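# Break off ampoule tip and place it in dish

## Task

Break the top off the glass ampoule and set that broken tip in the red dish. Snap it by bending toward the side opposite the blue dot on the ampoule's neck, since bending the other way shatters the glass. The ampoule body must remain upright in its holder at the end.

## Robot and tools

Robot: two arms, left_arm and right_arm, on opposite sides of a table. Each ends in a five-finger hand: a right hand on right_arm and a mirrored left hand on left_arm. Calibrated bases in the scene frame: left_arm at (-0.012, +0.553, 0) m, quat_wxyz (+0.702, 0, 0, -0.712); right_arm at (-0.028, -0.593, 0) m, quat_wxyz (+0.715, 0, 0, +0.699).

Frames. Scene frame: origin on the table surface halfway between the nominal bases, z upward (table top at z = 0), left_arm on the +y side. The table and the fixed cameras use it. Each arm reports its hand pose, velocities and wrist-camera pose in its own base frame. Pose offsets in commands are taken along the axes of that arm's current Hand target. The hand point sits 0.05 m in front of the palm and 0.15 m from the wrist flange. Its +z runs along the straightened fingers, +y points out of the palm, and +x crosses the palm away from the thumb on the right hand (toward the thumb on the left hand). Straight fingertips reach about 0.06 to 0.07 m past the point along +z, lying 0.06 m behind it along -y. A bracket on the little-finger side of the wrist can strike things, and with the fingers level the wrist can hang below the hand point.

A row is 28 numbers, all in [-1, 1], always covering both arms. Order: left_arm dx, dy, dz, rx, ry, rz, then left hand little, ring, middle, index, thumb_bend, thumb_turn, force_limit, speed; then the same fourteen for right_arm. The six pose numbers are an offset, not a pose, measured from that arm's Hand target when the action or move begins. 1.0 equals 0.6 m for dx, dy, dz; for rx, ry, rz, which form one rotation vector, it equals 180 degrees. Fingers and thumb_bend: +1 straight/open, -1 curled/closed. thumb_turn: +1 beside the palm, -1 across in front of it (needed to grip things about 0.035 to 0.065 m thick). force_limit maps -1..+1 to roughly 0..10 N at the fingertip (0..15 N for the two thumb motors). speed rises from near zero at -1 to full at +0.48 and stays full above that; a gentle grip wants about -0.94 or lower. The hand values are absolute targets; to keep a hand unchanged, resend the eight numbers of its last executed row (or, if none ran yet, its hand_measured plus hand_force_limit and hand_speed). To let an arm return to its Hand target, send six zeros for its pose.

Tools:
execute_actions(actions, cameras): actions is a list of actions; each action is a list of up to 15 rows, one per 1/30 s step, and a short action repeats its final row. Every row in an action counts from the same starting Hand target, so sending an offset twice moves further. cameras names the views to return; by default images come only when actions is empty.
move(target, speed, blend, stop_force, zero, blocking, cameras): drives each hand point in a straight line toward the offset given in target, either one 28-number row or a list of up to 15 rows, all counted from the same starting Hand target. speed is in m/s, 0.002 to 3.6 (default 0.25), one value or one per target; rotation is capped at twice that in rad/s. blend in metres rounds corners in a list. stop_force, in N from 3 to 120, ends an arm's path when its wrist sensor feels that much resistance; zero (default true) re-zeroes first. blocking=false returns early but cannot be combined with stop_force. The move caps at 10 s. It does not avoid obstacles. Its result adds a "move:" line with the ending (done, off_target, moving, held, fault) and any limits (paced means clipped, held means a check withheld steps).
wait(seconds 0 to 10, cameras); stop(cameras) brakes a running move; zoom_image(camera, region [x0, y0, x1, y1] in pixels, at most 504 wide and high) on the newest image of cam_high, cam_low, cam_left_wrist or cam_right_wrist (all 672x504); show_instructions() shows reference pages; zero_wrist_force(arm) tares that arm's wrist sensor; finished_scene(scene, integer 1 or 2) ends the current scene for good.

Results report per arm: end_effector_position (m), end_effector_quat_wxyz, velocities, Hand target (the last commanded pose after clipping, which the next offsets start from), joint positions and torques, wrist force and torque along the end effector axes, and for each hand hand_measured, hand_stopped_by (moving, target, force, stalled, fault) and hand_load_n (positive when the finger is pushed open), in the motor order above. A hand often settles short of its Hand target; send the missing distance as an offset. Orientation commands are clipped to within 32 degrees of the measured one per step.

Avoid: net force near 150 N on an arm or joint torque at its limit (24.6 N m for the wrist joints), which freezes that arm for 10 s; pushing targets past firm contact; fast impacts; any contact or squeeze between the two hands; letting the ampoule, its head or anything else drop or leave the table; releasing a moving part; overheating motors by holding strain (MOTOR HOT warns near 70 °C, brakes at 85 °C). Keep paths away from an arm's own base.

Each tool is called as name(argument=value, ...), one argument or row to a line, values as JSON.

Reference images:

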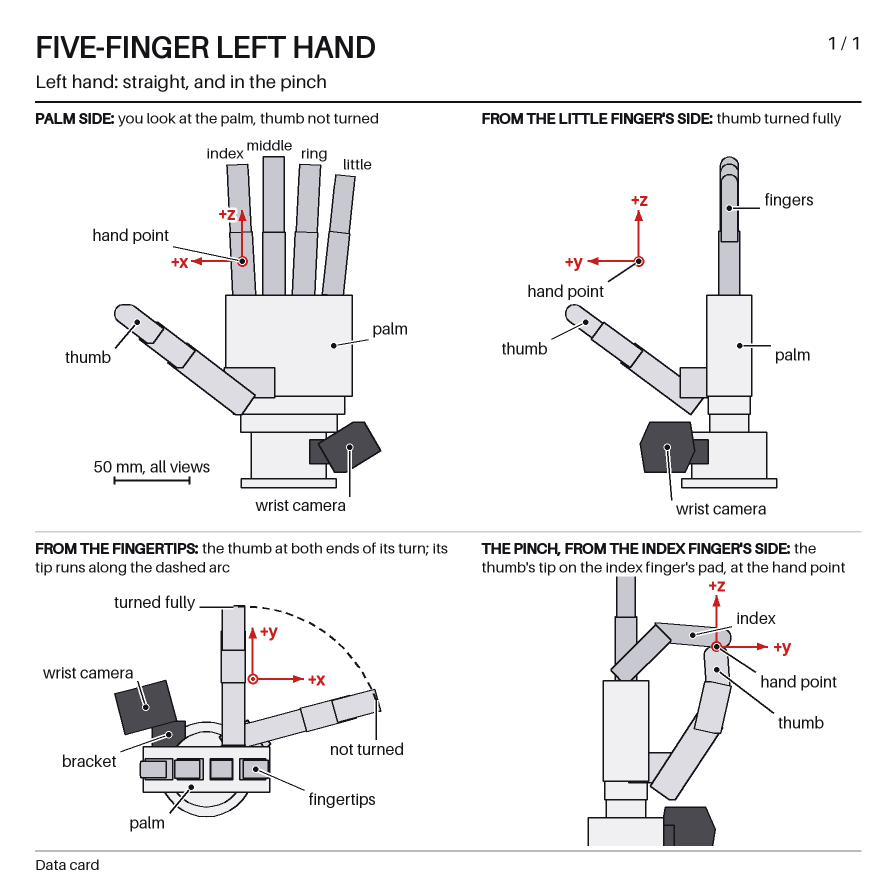

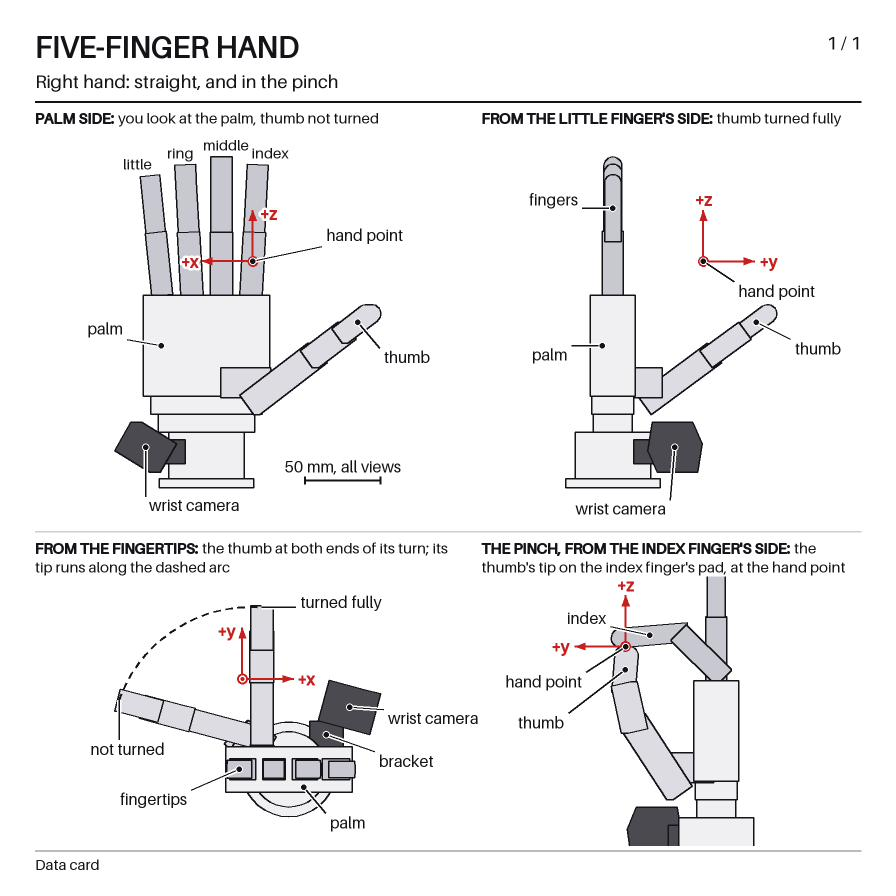

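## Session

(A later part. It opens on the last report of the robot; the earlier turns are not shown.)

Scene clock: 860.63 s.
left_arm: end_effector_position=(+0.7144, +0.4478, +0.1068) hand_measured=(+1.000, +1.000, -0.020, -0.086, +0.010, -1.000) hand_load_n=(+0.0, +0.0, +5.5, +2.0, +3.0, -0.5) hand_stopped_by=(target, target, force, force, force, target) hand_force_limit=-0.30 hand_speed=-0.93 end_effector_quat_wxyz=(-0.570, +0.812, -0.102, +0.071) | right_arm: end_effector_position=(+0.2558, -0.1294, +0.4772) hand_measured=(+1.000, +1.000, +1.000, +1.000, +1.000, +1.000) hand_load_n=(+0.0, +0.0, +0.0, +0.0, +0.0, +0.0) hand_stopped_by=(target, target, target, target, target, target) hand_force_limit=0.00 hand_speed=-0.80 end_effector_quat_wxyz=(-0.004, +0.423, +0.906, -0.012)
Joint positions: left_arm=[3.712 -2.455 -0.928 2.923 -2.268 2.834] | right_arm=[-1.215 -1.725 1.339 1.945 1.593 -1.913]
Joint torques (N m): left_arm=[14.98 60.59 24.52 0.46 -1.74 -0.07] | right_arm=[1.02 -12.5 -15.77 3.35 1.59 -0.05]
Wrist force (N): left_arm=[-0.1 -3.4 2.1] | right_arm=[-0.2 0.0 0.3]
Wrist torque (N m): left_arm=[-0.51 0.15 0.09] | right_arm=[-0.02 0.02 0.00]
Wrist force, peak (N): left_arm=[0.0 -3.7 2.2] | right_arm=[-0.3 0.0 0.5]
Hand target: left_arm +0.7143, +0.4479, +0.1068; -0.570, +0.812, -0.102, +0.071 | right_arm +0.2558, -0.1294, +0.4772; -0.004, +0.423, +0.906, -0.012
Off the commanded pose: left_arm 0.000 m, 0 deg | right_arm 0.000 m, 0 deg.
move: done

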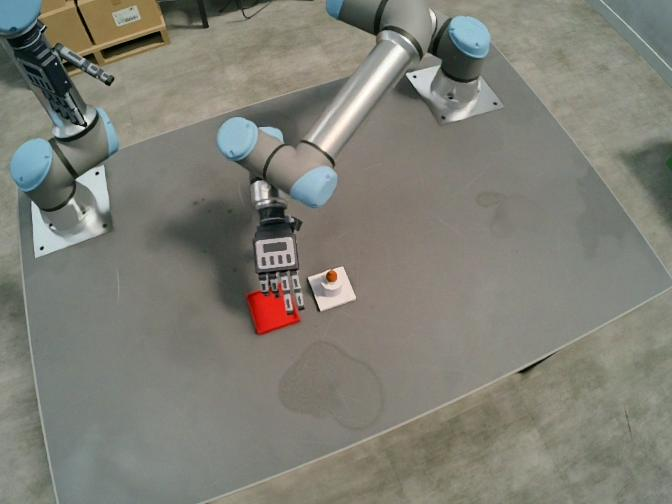

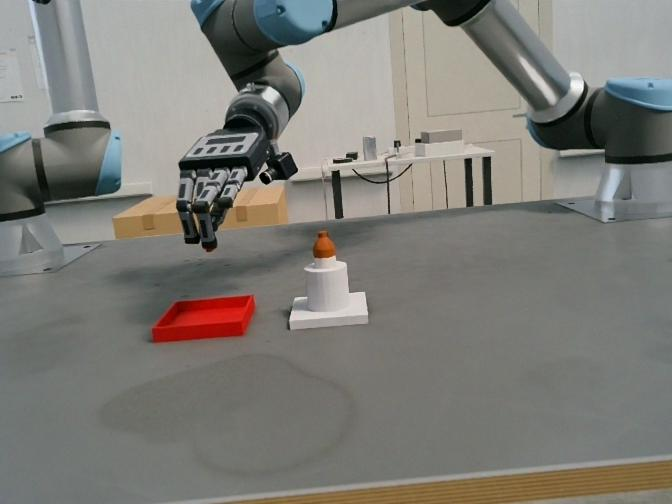

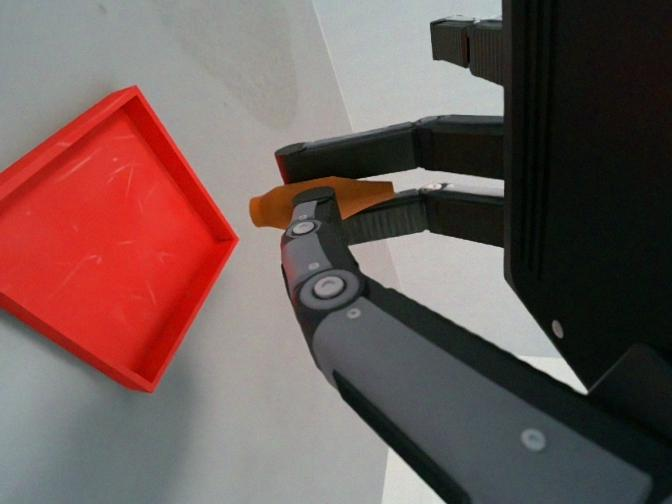

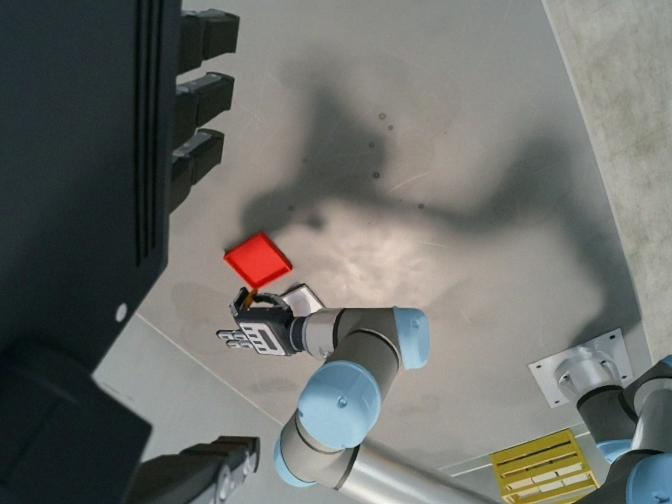

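move(
  target=[
    [0.0133, 0.0968, 0.0352, 0, 0, 0, 1, 1, -0.2, -0.25, -0.15, -1, -0.3, -0.93, 0, 0, 0, 0, 0, 0, 1, 1, 1, 1, 1, 1, 0.0, -0.8],
    [0.0133, 0.136, 0.0495, 0, 0, 0, 1, 1, -0.2, -0.25, -0.15, -1, -0.3, -0.93, 0, 0, 0, 0, 0, 0, 1, 1, 1, 1, 1, 1, 0.0, -0.8],
  ],
  speed=[0.08, 0.015],
  stop_force=4,
  cameras=["all"],
)

zoom_image(
  camera="cam_low",
  region=[130, 180, 330, 350],
)

zoom_image(
  camera="cam_high",
  region=[220, 230, 340, 350],
)

zoom_image(
  camera="cam_right_wrist",
  region=[180, 210, 340, 370],
)

Scene clock: 900.77 s.
left_arm: end_effector_position=(+0.7220, +0.4461, +0.0262) hand_measured=(+1.000, +1.000, -0.020, -0.086, +0.008, -1.000) hand_load_n=(+0.0, +0.0, +6.0, +2.0, +2.5, -0.5) hand_stopped_by=(target, target, force, force, force, target) hand_force_limit=-0.30 hand_speed=-0.93 end_effector_quat_wxyz=(-0.570, +0.812, -0.102, +0.071) | right_arm: end_effector_position=(+0.2558, -0.1294, +0.4772) hand_measured=(+1.000, +1.000, +1.000, +1.000, +1.000, +1.000) hand_load_n=(+0.0, +0.0, +0.0, +0.0, -0.5, +0.0) hand_stopped_by=(target, target, target, target, target, target) hand_force_limit=0.00 hand_speed=-0.80 end_effector_quat_wxyz=(-0.004, +0.423, +0.906, -0.012)
Joint positions: left_arm=[3.704 -2.545 -0.972 3.054 -2.276 2.829] | right_arm=[-1.215 -1.725 1.339 1.945 1.593 -1.913]
Joint torques (N m): left_arm=[12.82 68.66 27.2 -0.02 0.88 1.19] | right_arm=[0.24 -12.63 -15.33 3.35 1.64 -0.12]
Wrist force (N): left_arm=[0.1 -3.7 2.0] | right_arm=[-0.1 0.2 0.2]
Wrist torque (N m): left_arm=[-0.55 0.09 0.24] | right_arm=[0.02 0.00 0.01]
Wrist force, peak (N): left_arm=[0.1 -12.4 -0.3] | right_arm=[-0.4 0.1 0.5]
Hand target: left_arm +0.7220, +0.4461, +0.0262; -0.570, +0.812, -0.102, +0.071 (not the last commanded pose) | right_arm +0.2558, -0.1294, +0.4772; -0.004, +0.423, +0.906, -0.012
Off the commanded pose: left_arm 0.006 m, 0 deg | right_arm 0.000 m, 0 deg.
move: contact (left_arm); path passed 1 of 2 targets

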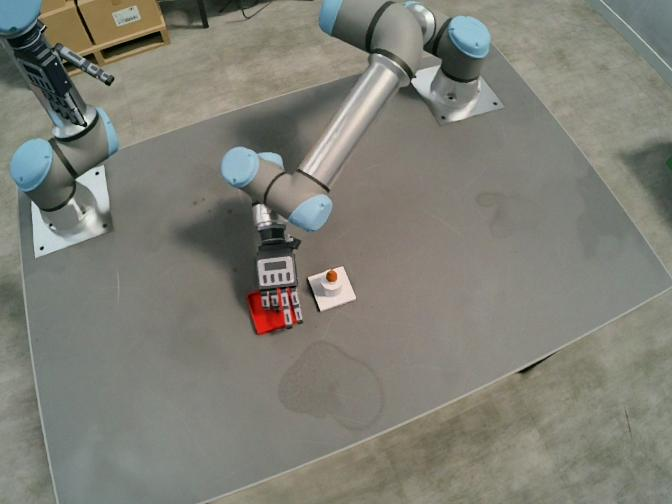

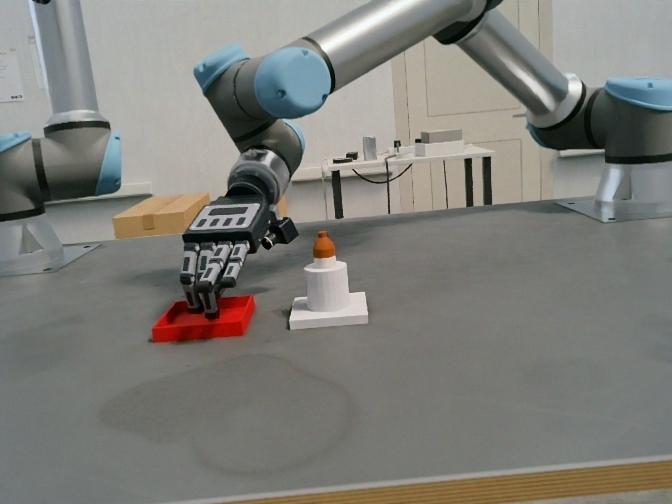

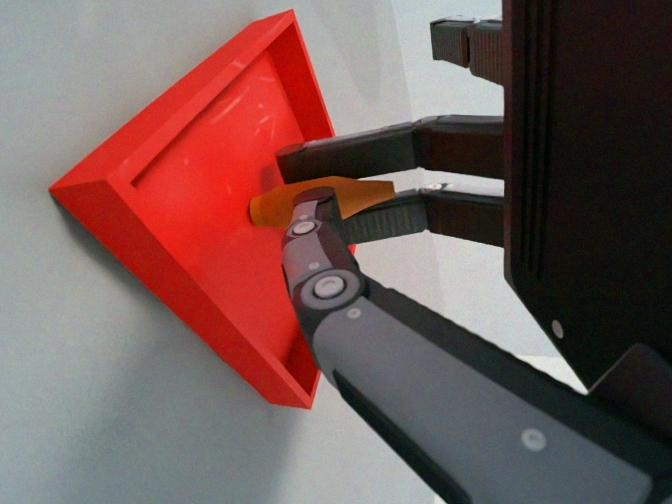

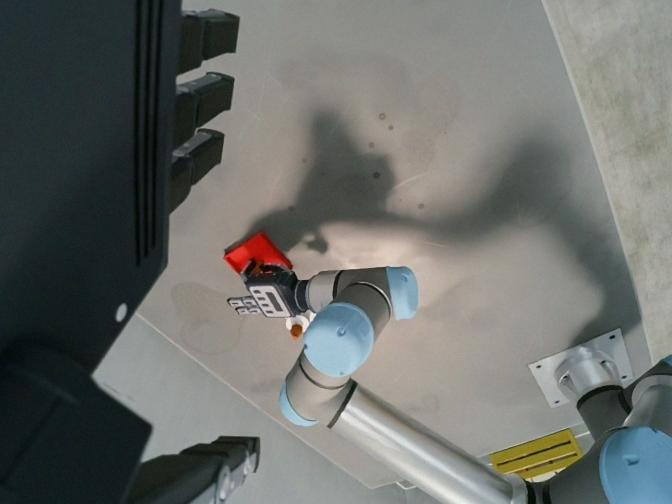

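Scaled by 2.520 from the camera's 672x504 image, which has a finer 960x720 frame.

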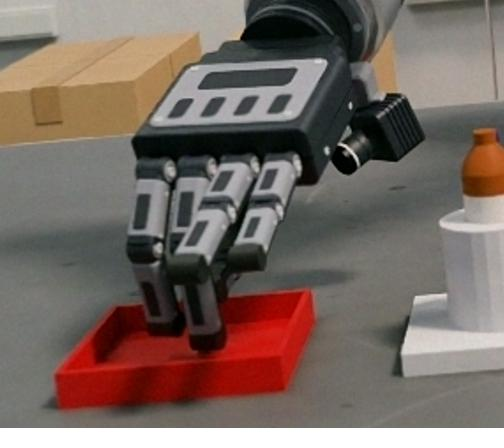

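Scaled by 4.200 from the camera's 672x504 image, which has a finer 960x720 frame.

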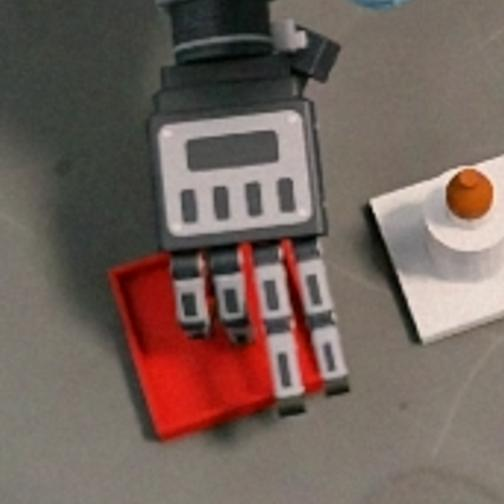

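Scaled by 3.150 from the camera's 672x504 image, which has a finer 960x720 frame.

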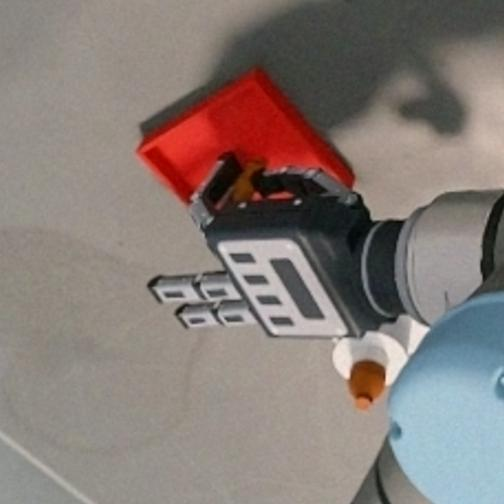

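execute_actions(
  actions=[
    [[0,0,0,0,0,0,1,1,-0.2,-0.25,0.5,-1,-0.3,-0.8,0,0,0,0,0,0,1,1,1,1,1,1,0.0,-0.8]],
    [[0,0,0,0,0,0,1,1,-0.2,-0.25,0.5,-1,-0.3,-0.8,0,0,0,0,0,0,1,1,1,1,1,1,0.0,-0.8]],
  ],
  cameras=["cam_low", "cam_left_wrist", "cam_right_wrist"],
)

zoom_image(
  camera="cam_low",
  region=[130, 180, 330, 350],
)

zoom_image(
  camera="cam_right_wrist",
  region=[210, 220, 310, 320],
)

Scene clock: 913.23 s.
left_arm: end_effector_position=(+0.7220, +0.4461, +0.0262) hand_measured=(+1.000, +1.000, -0.020, -0.086, +0.496, -1.000) hand_load_n=(+0.0, +0.0, +0.0, +0.0, -4.0, +0.0) hand_stopped_by=(target, target, force, force, target, target) hand_force_limit=-0.30 hand_speed=-0.80 end_effector_quat_wxyz=(-0.570, +0.812, -0.102, +0.071) | right_arm: end_effector_position=(+0.2558, -0.1294, +0.4772) hand_measured=(+1.000, +1.000, +1.000, +1.000, +1.000, +1.000) hand_load_n=(+0.0, +0.0, +0.0, +0.0, +0.0, +0.0) hand_stopped_by=(target, target, target, target, target, target) hand_force_limit=0.00 hand_speed=-0.80 end_effector_quat_wxyz=(-0.004, +0.423, +0.906, -0.012)
Joint positions: left_arm=[3.704 -2.545 -0.972 3.054 -2.276 2.829] | right_arm=[-1.215 -1.725 1.339 1.945 1.593 -1.913]
Joint torques (N m): left_arm=[0.99 54.28 18.63 0.58 0.22 -0.81] | right_arm=[1.97 -11.99 -15.23 3.3 1.61 -0.01]
Wrist force (N): left_arm=[0.1 -8.8 4.5] | right_arm=[-0.1 0.2 0.3]
Wrist torque (N m): left_arm=[-0.72 0.12 0.30] | right_arm=[0.01 0.01 0.00]
Wrist force, peak (N): left_arm=[0.1 -9.1 5.1] | right_arm=[-0.3 0.1 0.5]
Hand target: left_arm +0.7220, +0.4461, +0.0262; -0.570, +0.812, -0.102, +0.071 | right_arm +0.2558, -0.1294, +0.4772; -0.004, +0.423, +0.906, -0.012
Off the commanded pose: left_arm 0.000 m, 0 deg | right_arm 0.000 m, 0 deg.
Step readings (end_effector_position of left_arm | right_arm):
0: (+0.7220, +0.4461, +0.0262) | (+0.2558, -0.1294, +0.4772)
1: (+0.7220, +0.4461, +0.0262) | (+0.2558, -0.1294, +0.4772)
2: (+0.7220, +0.4461, +0.0262) | (+0.2558, -0.1294, +0.4772)
4: (+0.7220, +0.4461, +0.0262) | (+0.2558, -0.1294, +0.4772)
8: (+0.7220, +0.4461, +0.0262) | (+0.2558, -0.1294, +0.4772)
15: (+0.7220, +0.4461, +0.0262) | (+0.2558, -0.1294, +0.4772)
16: (+0.7220, +0.4461, +0.0262) | (+0.2558, -0.1294, +0.4772)
17: (+0.7220, +0.4461, +0.0262) | (+0.2558, -0.1294, +0.4772)
19: (+0.7220, +0.4461, +0.0262) | (+0.2558, -0.1294, +0.4772)
23: (+0.7220, +0.4461, +0.0262) | (+0.2558, -0.1294, +0.4772)
30: (+0.7220, +0.4461, +0.0262) | (+0.2558, -0.1294, +0.4772)
Images, in order (width x height): cam_low 672x504, cam_left_wrist 672x504, cam_right_wrist 672x504.

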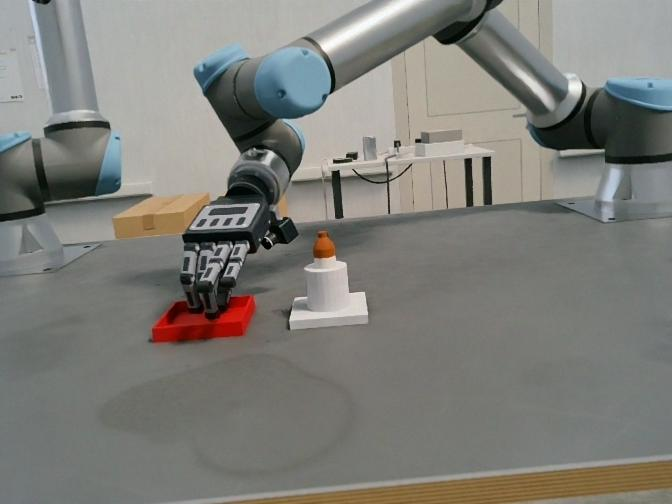

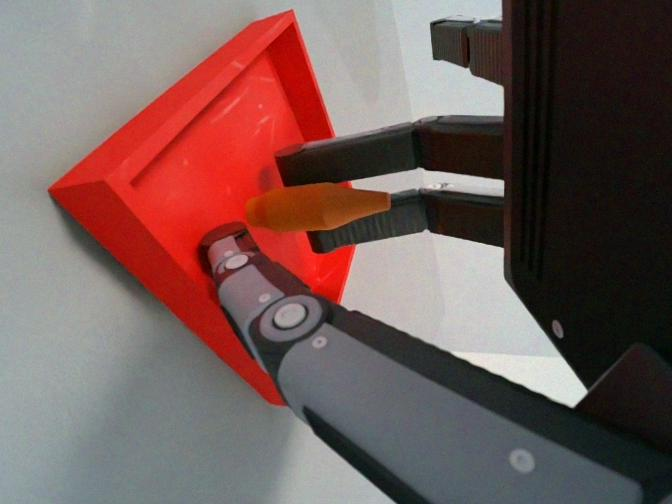

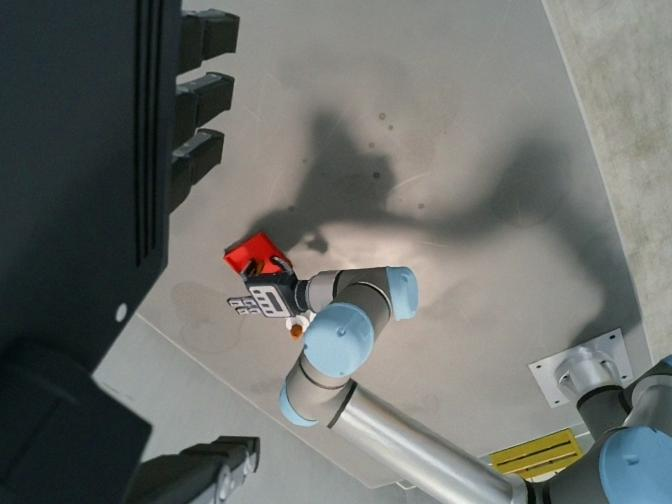

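Scaled by 2.520 from the camera's 672x504 image, which has a finer 960x720 frame.

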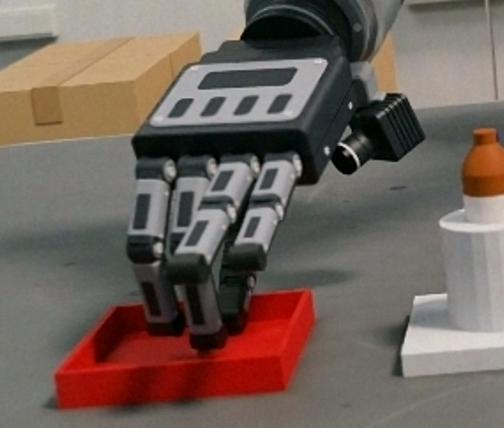

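Scaled by 5.040 from the camera's 672x504 image, which has a finer 960x720 frame.

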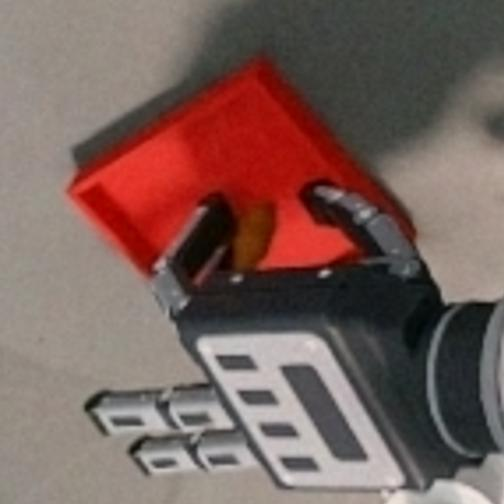

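execute_actions(
  actions=[
    [[0,0,0,0,0,0,1,1,0.5,0.5,0.3,-1,-0.3,-0.85,0,0,0,0,0,0,1,1,1,1,1,1,0.0,-0.8]],
    [[0,0,0,0,0,0,1,1,0.5,0.5,0.3,-1,-0.3,-0.85,0,0,0,0,0,0,1,1,1,1,1,1,0.0,-0.8]],
    [[0,0,0,0,0,0,1,1,0.5,0.5,0.3,-1,-0.3,-0.85,0,0,0,0,0,0,1,1,1,1,1,1,0.0,-0.8]],
  ],
  cameras=["cam_low", "cam_left_wrist", "cam_right_wrist"],
)

zoom_image(
  camera="cam_low",
  region=[130, 180, 330, 350],
)

zoom_image(
  camera="cam_right_wrist",
  region=[210, 220, 310, 320],
)

Scene clock: 921.27 s.
left_arm: end_effector_position=(+0.7220, +0.4461, +0.0262) hand_measured=(+1.000, +1.000, +0.500, +0.500, +0.300, -1.000) hand_load_n=(+0.0, +0.0, +0.0, +0.0, +0.0, +0.0) hand_stopped_by=(target, target, target, target, target, target) hand_force_limit=-0.30 hand_speed=-0.85 end_effector_quat_wxyz=(-0.570, +0.812, -0.102, +0.071) | right_arm: end_effector_position=(+0.2558, -0.1294, +0.4772) hand_measured=(+1.000, +1.000, +1.000, +1.000, +1.000, +1.000) hand_load_n=(+0.0, +0.0, +0.0, +0.0, +0.0, +0.0) hand_stopped_by=(target, target, target, target, target, target) hand_force_limit=0.00 hand_speed=-0.80 end_effector_quat_wxyz=(-0.004, +0.423, +0.906, -0.012)
Joint positions: left_arm=[3.704 -2.545 -0.972 3.054 -2.276 2.829] | right_arm=[-1.215 -1.725 1.339 1.945 1.593 -1.913]
Joint torques (N m): left_arm=[-9.93 53.43 16.19 0.5 -0.36 -1.19] | right_arm=[1.54 -12.95 -15.39 3.35 1.91 -0.24]
Wrist force (N): left_arm=[0.1 -3.5 2.0] | right_arm=[-0.3 0.1 0.4]
Wrist torque (N m): left_arm=[-0.53 0.11 0.23] | right_arm=[-0.01 0.04 -0.01]
Wrist force, peak (N): left_arm=[0.1 -9.1 5.0] | right_arm=[-0.3 -0.1 0.5]
Hand target: left_arm +0.7220, +0.4461, +0.0262; -0.570, +0.812, -0.102, +0.071 | right_arm +0.2558, -0.1294, +0.4772; -0.004, +0.423, +0.906, -0.012
Off the commanded pose: left_arm 0.000 m, 0 deg | right_arm 0.000 m, 0 deg.
Step readings (end_effector_position of left_arm | right_arm):
0: (+0.7220, +0.4461, +0.0262) | (+0.2558, -0.1294, +0.4772)
1: (+0.7220, +0.4461, +0.0262) | (+0.2558, -0.1294, +0.4772)
2: (+0.7220, +0.4461, +0.0262) | (+0.2558, -0.1294, +0.4772)
4: (+0.7220, +0.4461, +0.0262) | (+0.2558, -0.1294, +0.4772)
8: (+0.7220, +0.4461, +0.0262) | (+0.2558, -0.1294, +0.4772)
15: (+0.7220, +0.4461, +0.0262) | (+0.2558, -0.1294, +0.4772)
16: (+0.7220, +0.4461, +0.0262) | (+0.2558, -0.1294, +0.4772)
17: (+0.7220, +0.4461, +0.0262) | (+0.2558, -0.1294, +0.4772)
19: (+0.7220, +0.4461, +0.0262) | (+0.2558, -0.1294, +0.4772)
23: (+0.7220, +0.4461, +0.0262) | (+0.2558, -0.1294, +0.4772)
30: (+0.7220, +0.4461, +0.0262) | (+0.2558, -0.1294, +0.4772)
31: (+0.7220, +0.4461, +0.0262) | (+0.2558, -0.1294, +0.4772)
32: (+0.7220, +0.4461, +0.0262) | (+0.2558, -0.1294, +0.4772)
34: (+0.7220, +0.4461, +0.0262) | (+0.2558, -0.1294, +0.4772)
38: (+0.7220, +0.4461, +0.0262) | (+0.2558, -0.1294, +0.4772)
45: (+0.7220, +0.4461, +0.0262) | (+0.2558, -0.1294, +0.4772)
Images, in order (width x height): cam_low 672x504, cam_left_wrist 672x504, cam_right_wrist 672x504.

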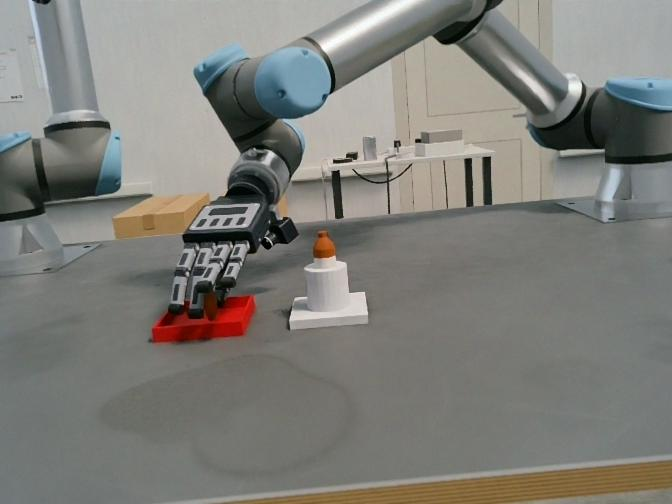

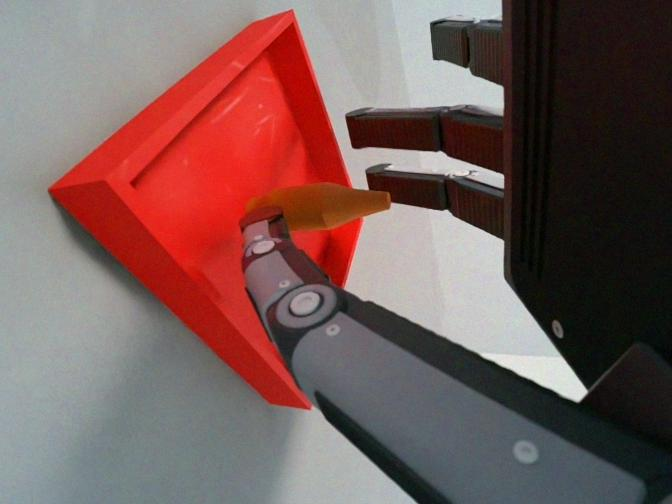

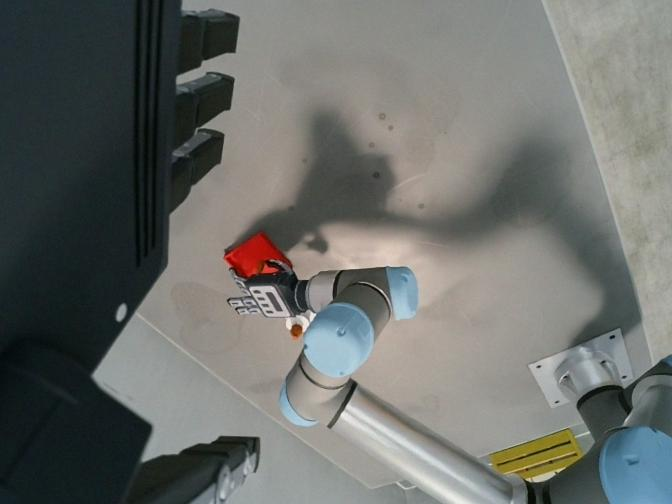

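Scaled by 2.520 from the camera's 672x504 image, which has a finer 960x720 frame.

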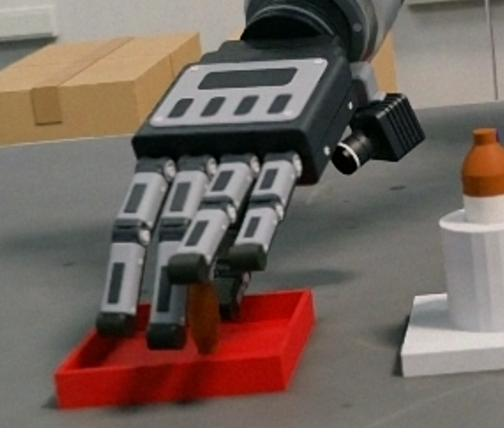

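Scaled by 5.040 from the camera's 672x504 image, which has a finer 960x720 frame.

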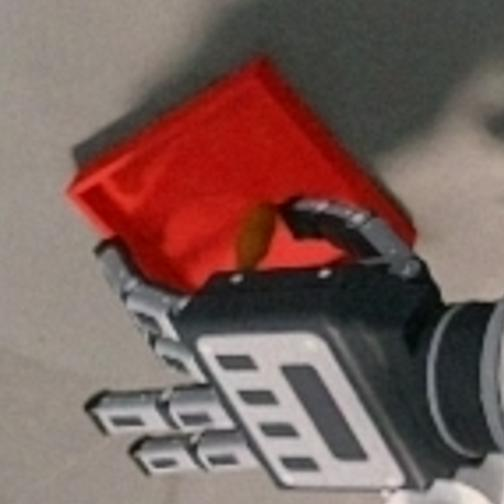

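move(
  target=[0, -0.188, -0.0684, 0, 0, 0, 1, 1, 0.5, 0.5, 0.3, -1, -0.3, -0.85, 0, 0, 0, 0, 0, 0, 1, 1, 1, 1, 1, 1, 0.0, -0.8],
  speed=0.08,
  cameras=["all"],
)

zoom_image(
  camera="cam_low",
  region=[130, 200, 390, 350],
)

zoom_image(
  camera="cam_left_wrist",
  region=[0, 60, 300, 400],
)

Scene clock: 934.23 s.
left_arm: end_effector_position=(+0.7221, +0.4459, +0.1463) hand_measured=(+1.000, +1.000, +0.500, +0.500, +0.300, -1.000) hand_load_n=(+0.0, +0.0, +0.0, +0.0, +0.0, +0.0) hand_stopped_by=(target, target, target, target, target, target) hand_force_limit=-0.30 hand_speed=-0.85 end_effector_quat_wxyz=(-0.570, +0.812, -0.102, +0.071) | right_arm: end_effector_position=(+0.2558, -0.1294, +0.4772) hand_measured=(+1.000, +1.000, +1.000, +1.000, +1.000, +1.000) hand_load_n=(+0.0, +0.0, +0.0, +0.0, +0.0, +0.0) hand_stopped_by=(target, target, target, target, target, target) hand_force_limit=0.00 hand_speed=-0.80 end_effector_quat_wxyz=(-0.004, +0.423, +0.906, -0.012)
Joint positions: left_arm=[3.704 -2.453 -0.83 2.819 -2.276 2.829] | right_arm=[-1.215 -1.725 1.339 1.945 1.593 -1.913]
Joint torques (N m): left_arm=[-14.84 52.42 11.94 1.98 -1.76 -1.36] | right_arm=[0.74 -11.64 -15.34 3.34 1.94 -0.24]
Wrist force (N): left_arm=[-0.1 -3.3 2.0] | right_arm=[0.0 0.1 0.3]
Wrist torque (N m): left_arm=[-0.49 0.14 0.22] | right_arm=[0.00 0.00 0.00]
Wrist force, peak (N): left_arm=[0.0 -4.6 1.4] | right_arm=[-0.3 0.4 0.2]
Hand target: left_arm +0.7221, +0.4459, +0.1462; -0.570, +0.812, -0.102, +0.071 | right_arm +0.2558, -0.1294, +0.4772; -0.004, +0.423, +0.906, -0.012
Off the commanded pose: left_arm 0.000 m, 0 deg | right_arm 0.000 m, 0 deg.
move: done

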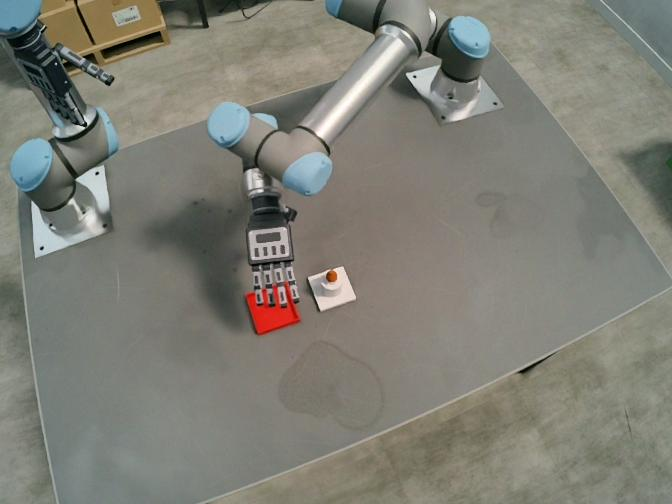

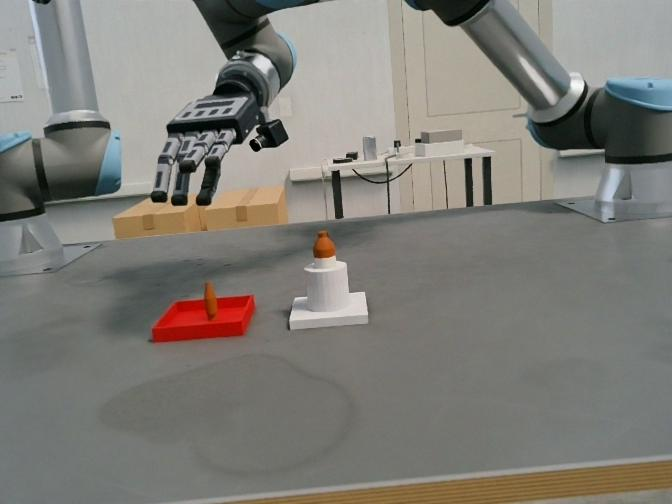

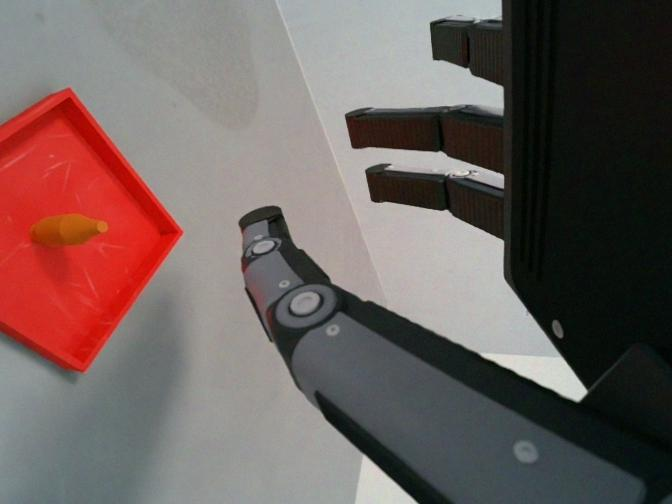

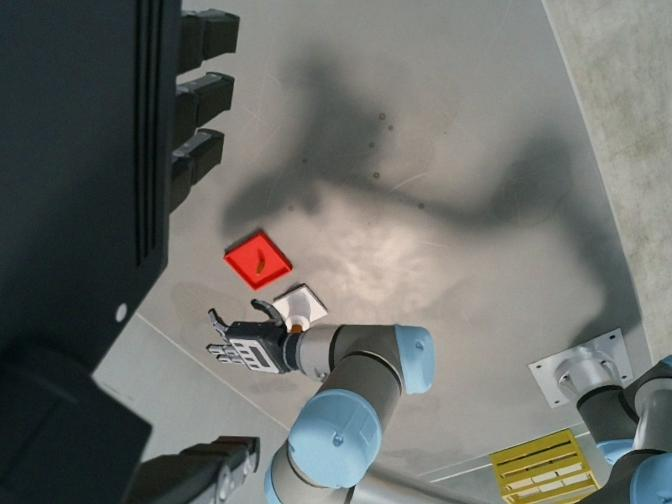

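Scaled by 1.938 from the camera's 672x504 image, which has a finer 960x720 frame.

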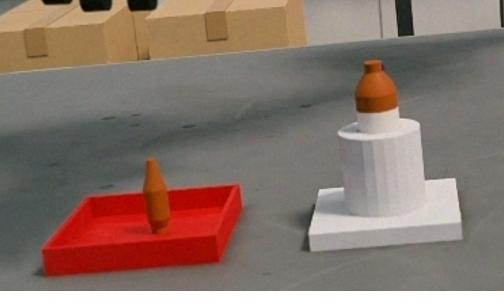

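Scaled by 1.482 from the camera's 672x504 image, which has a finer 960x720 frame.

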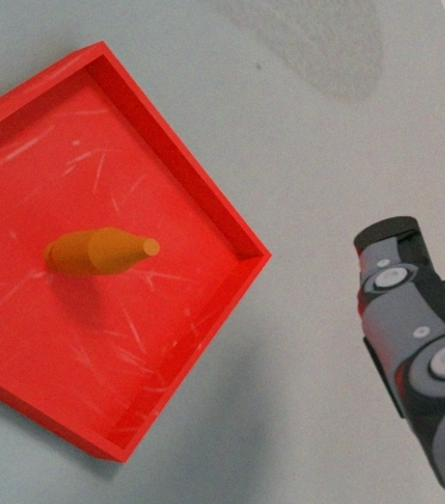

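finished_scene(
  scene=1,
)

The scene is finished: the task was done.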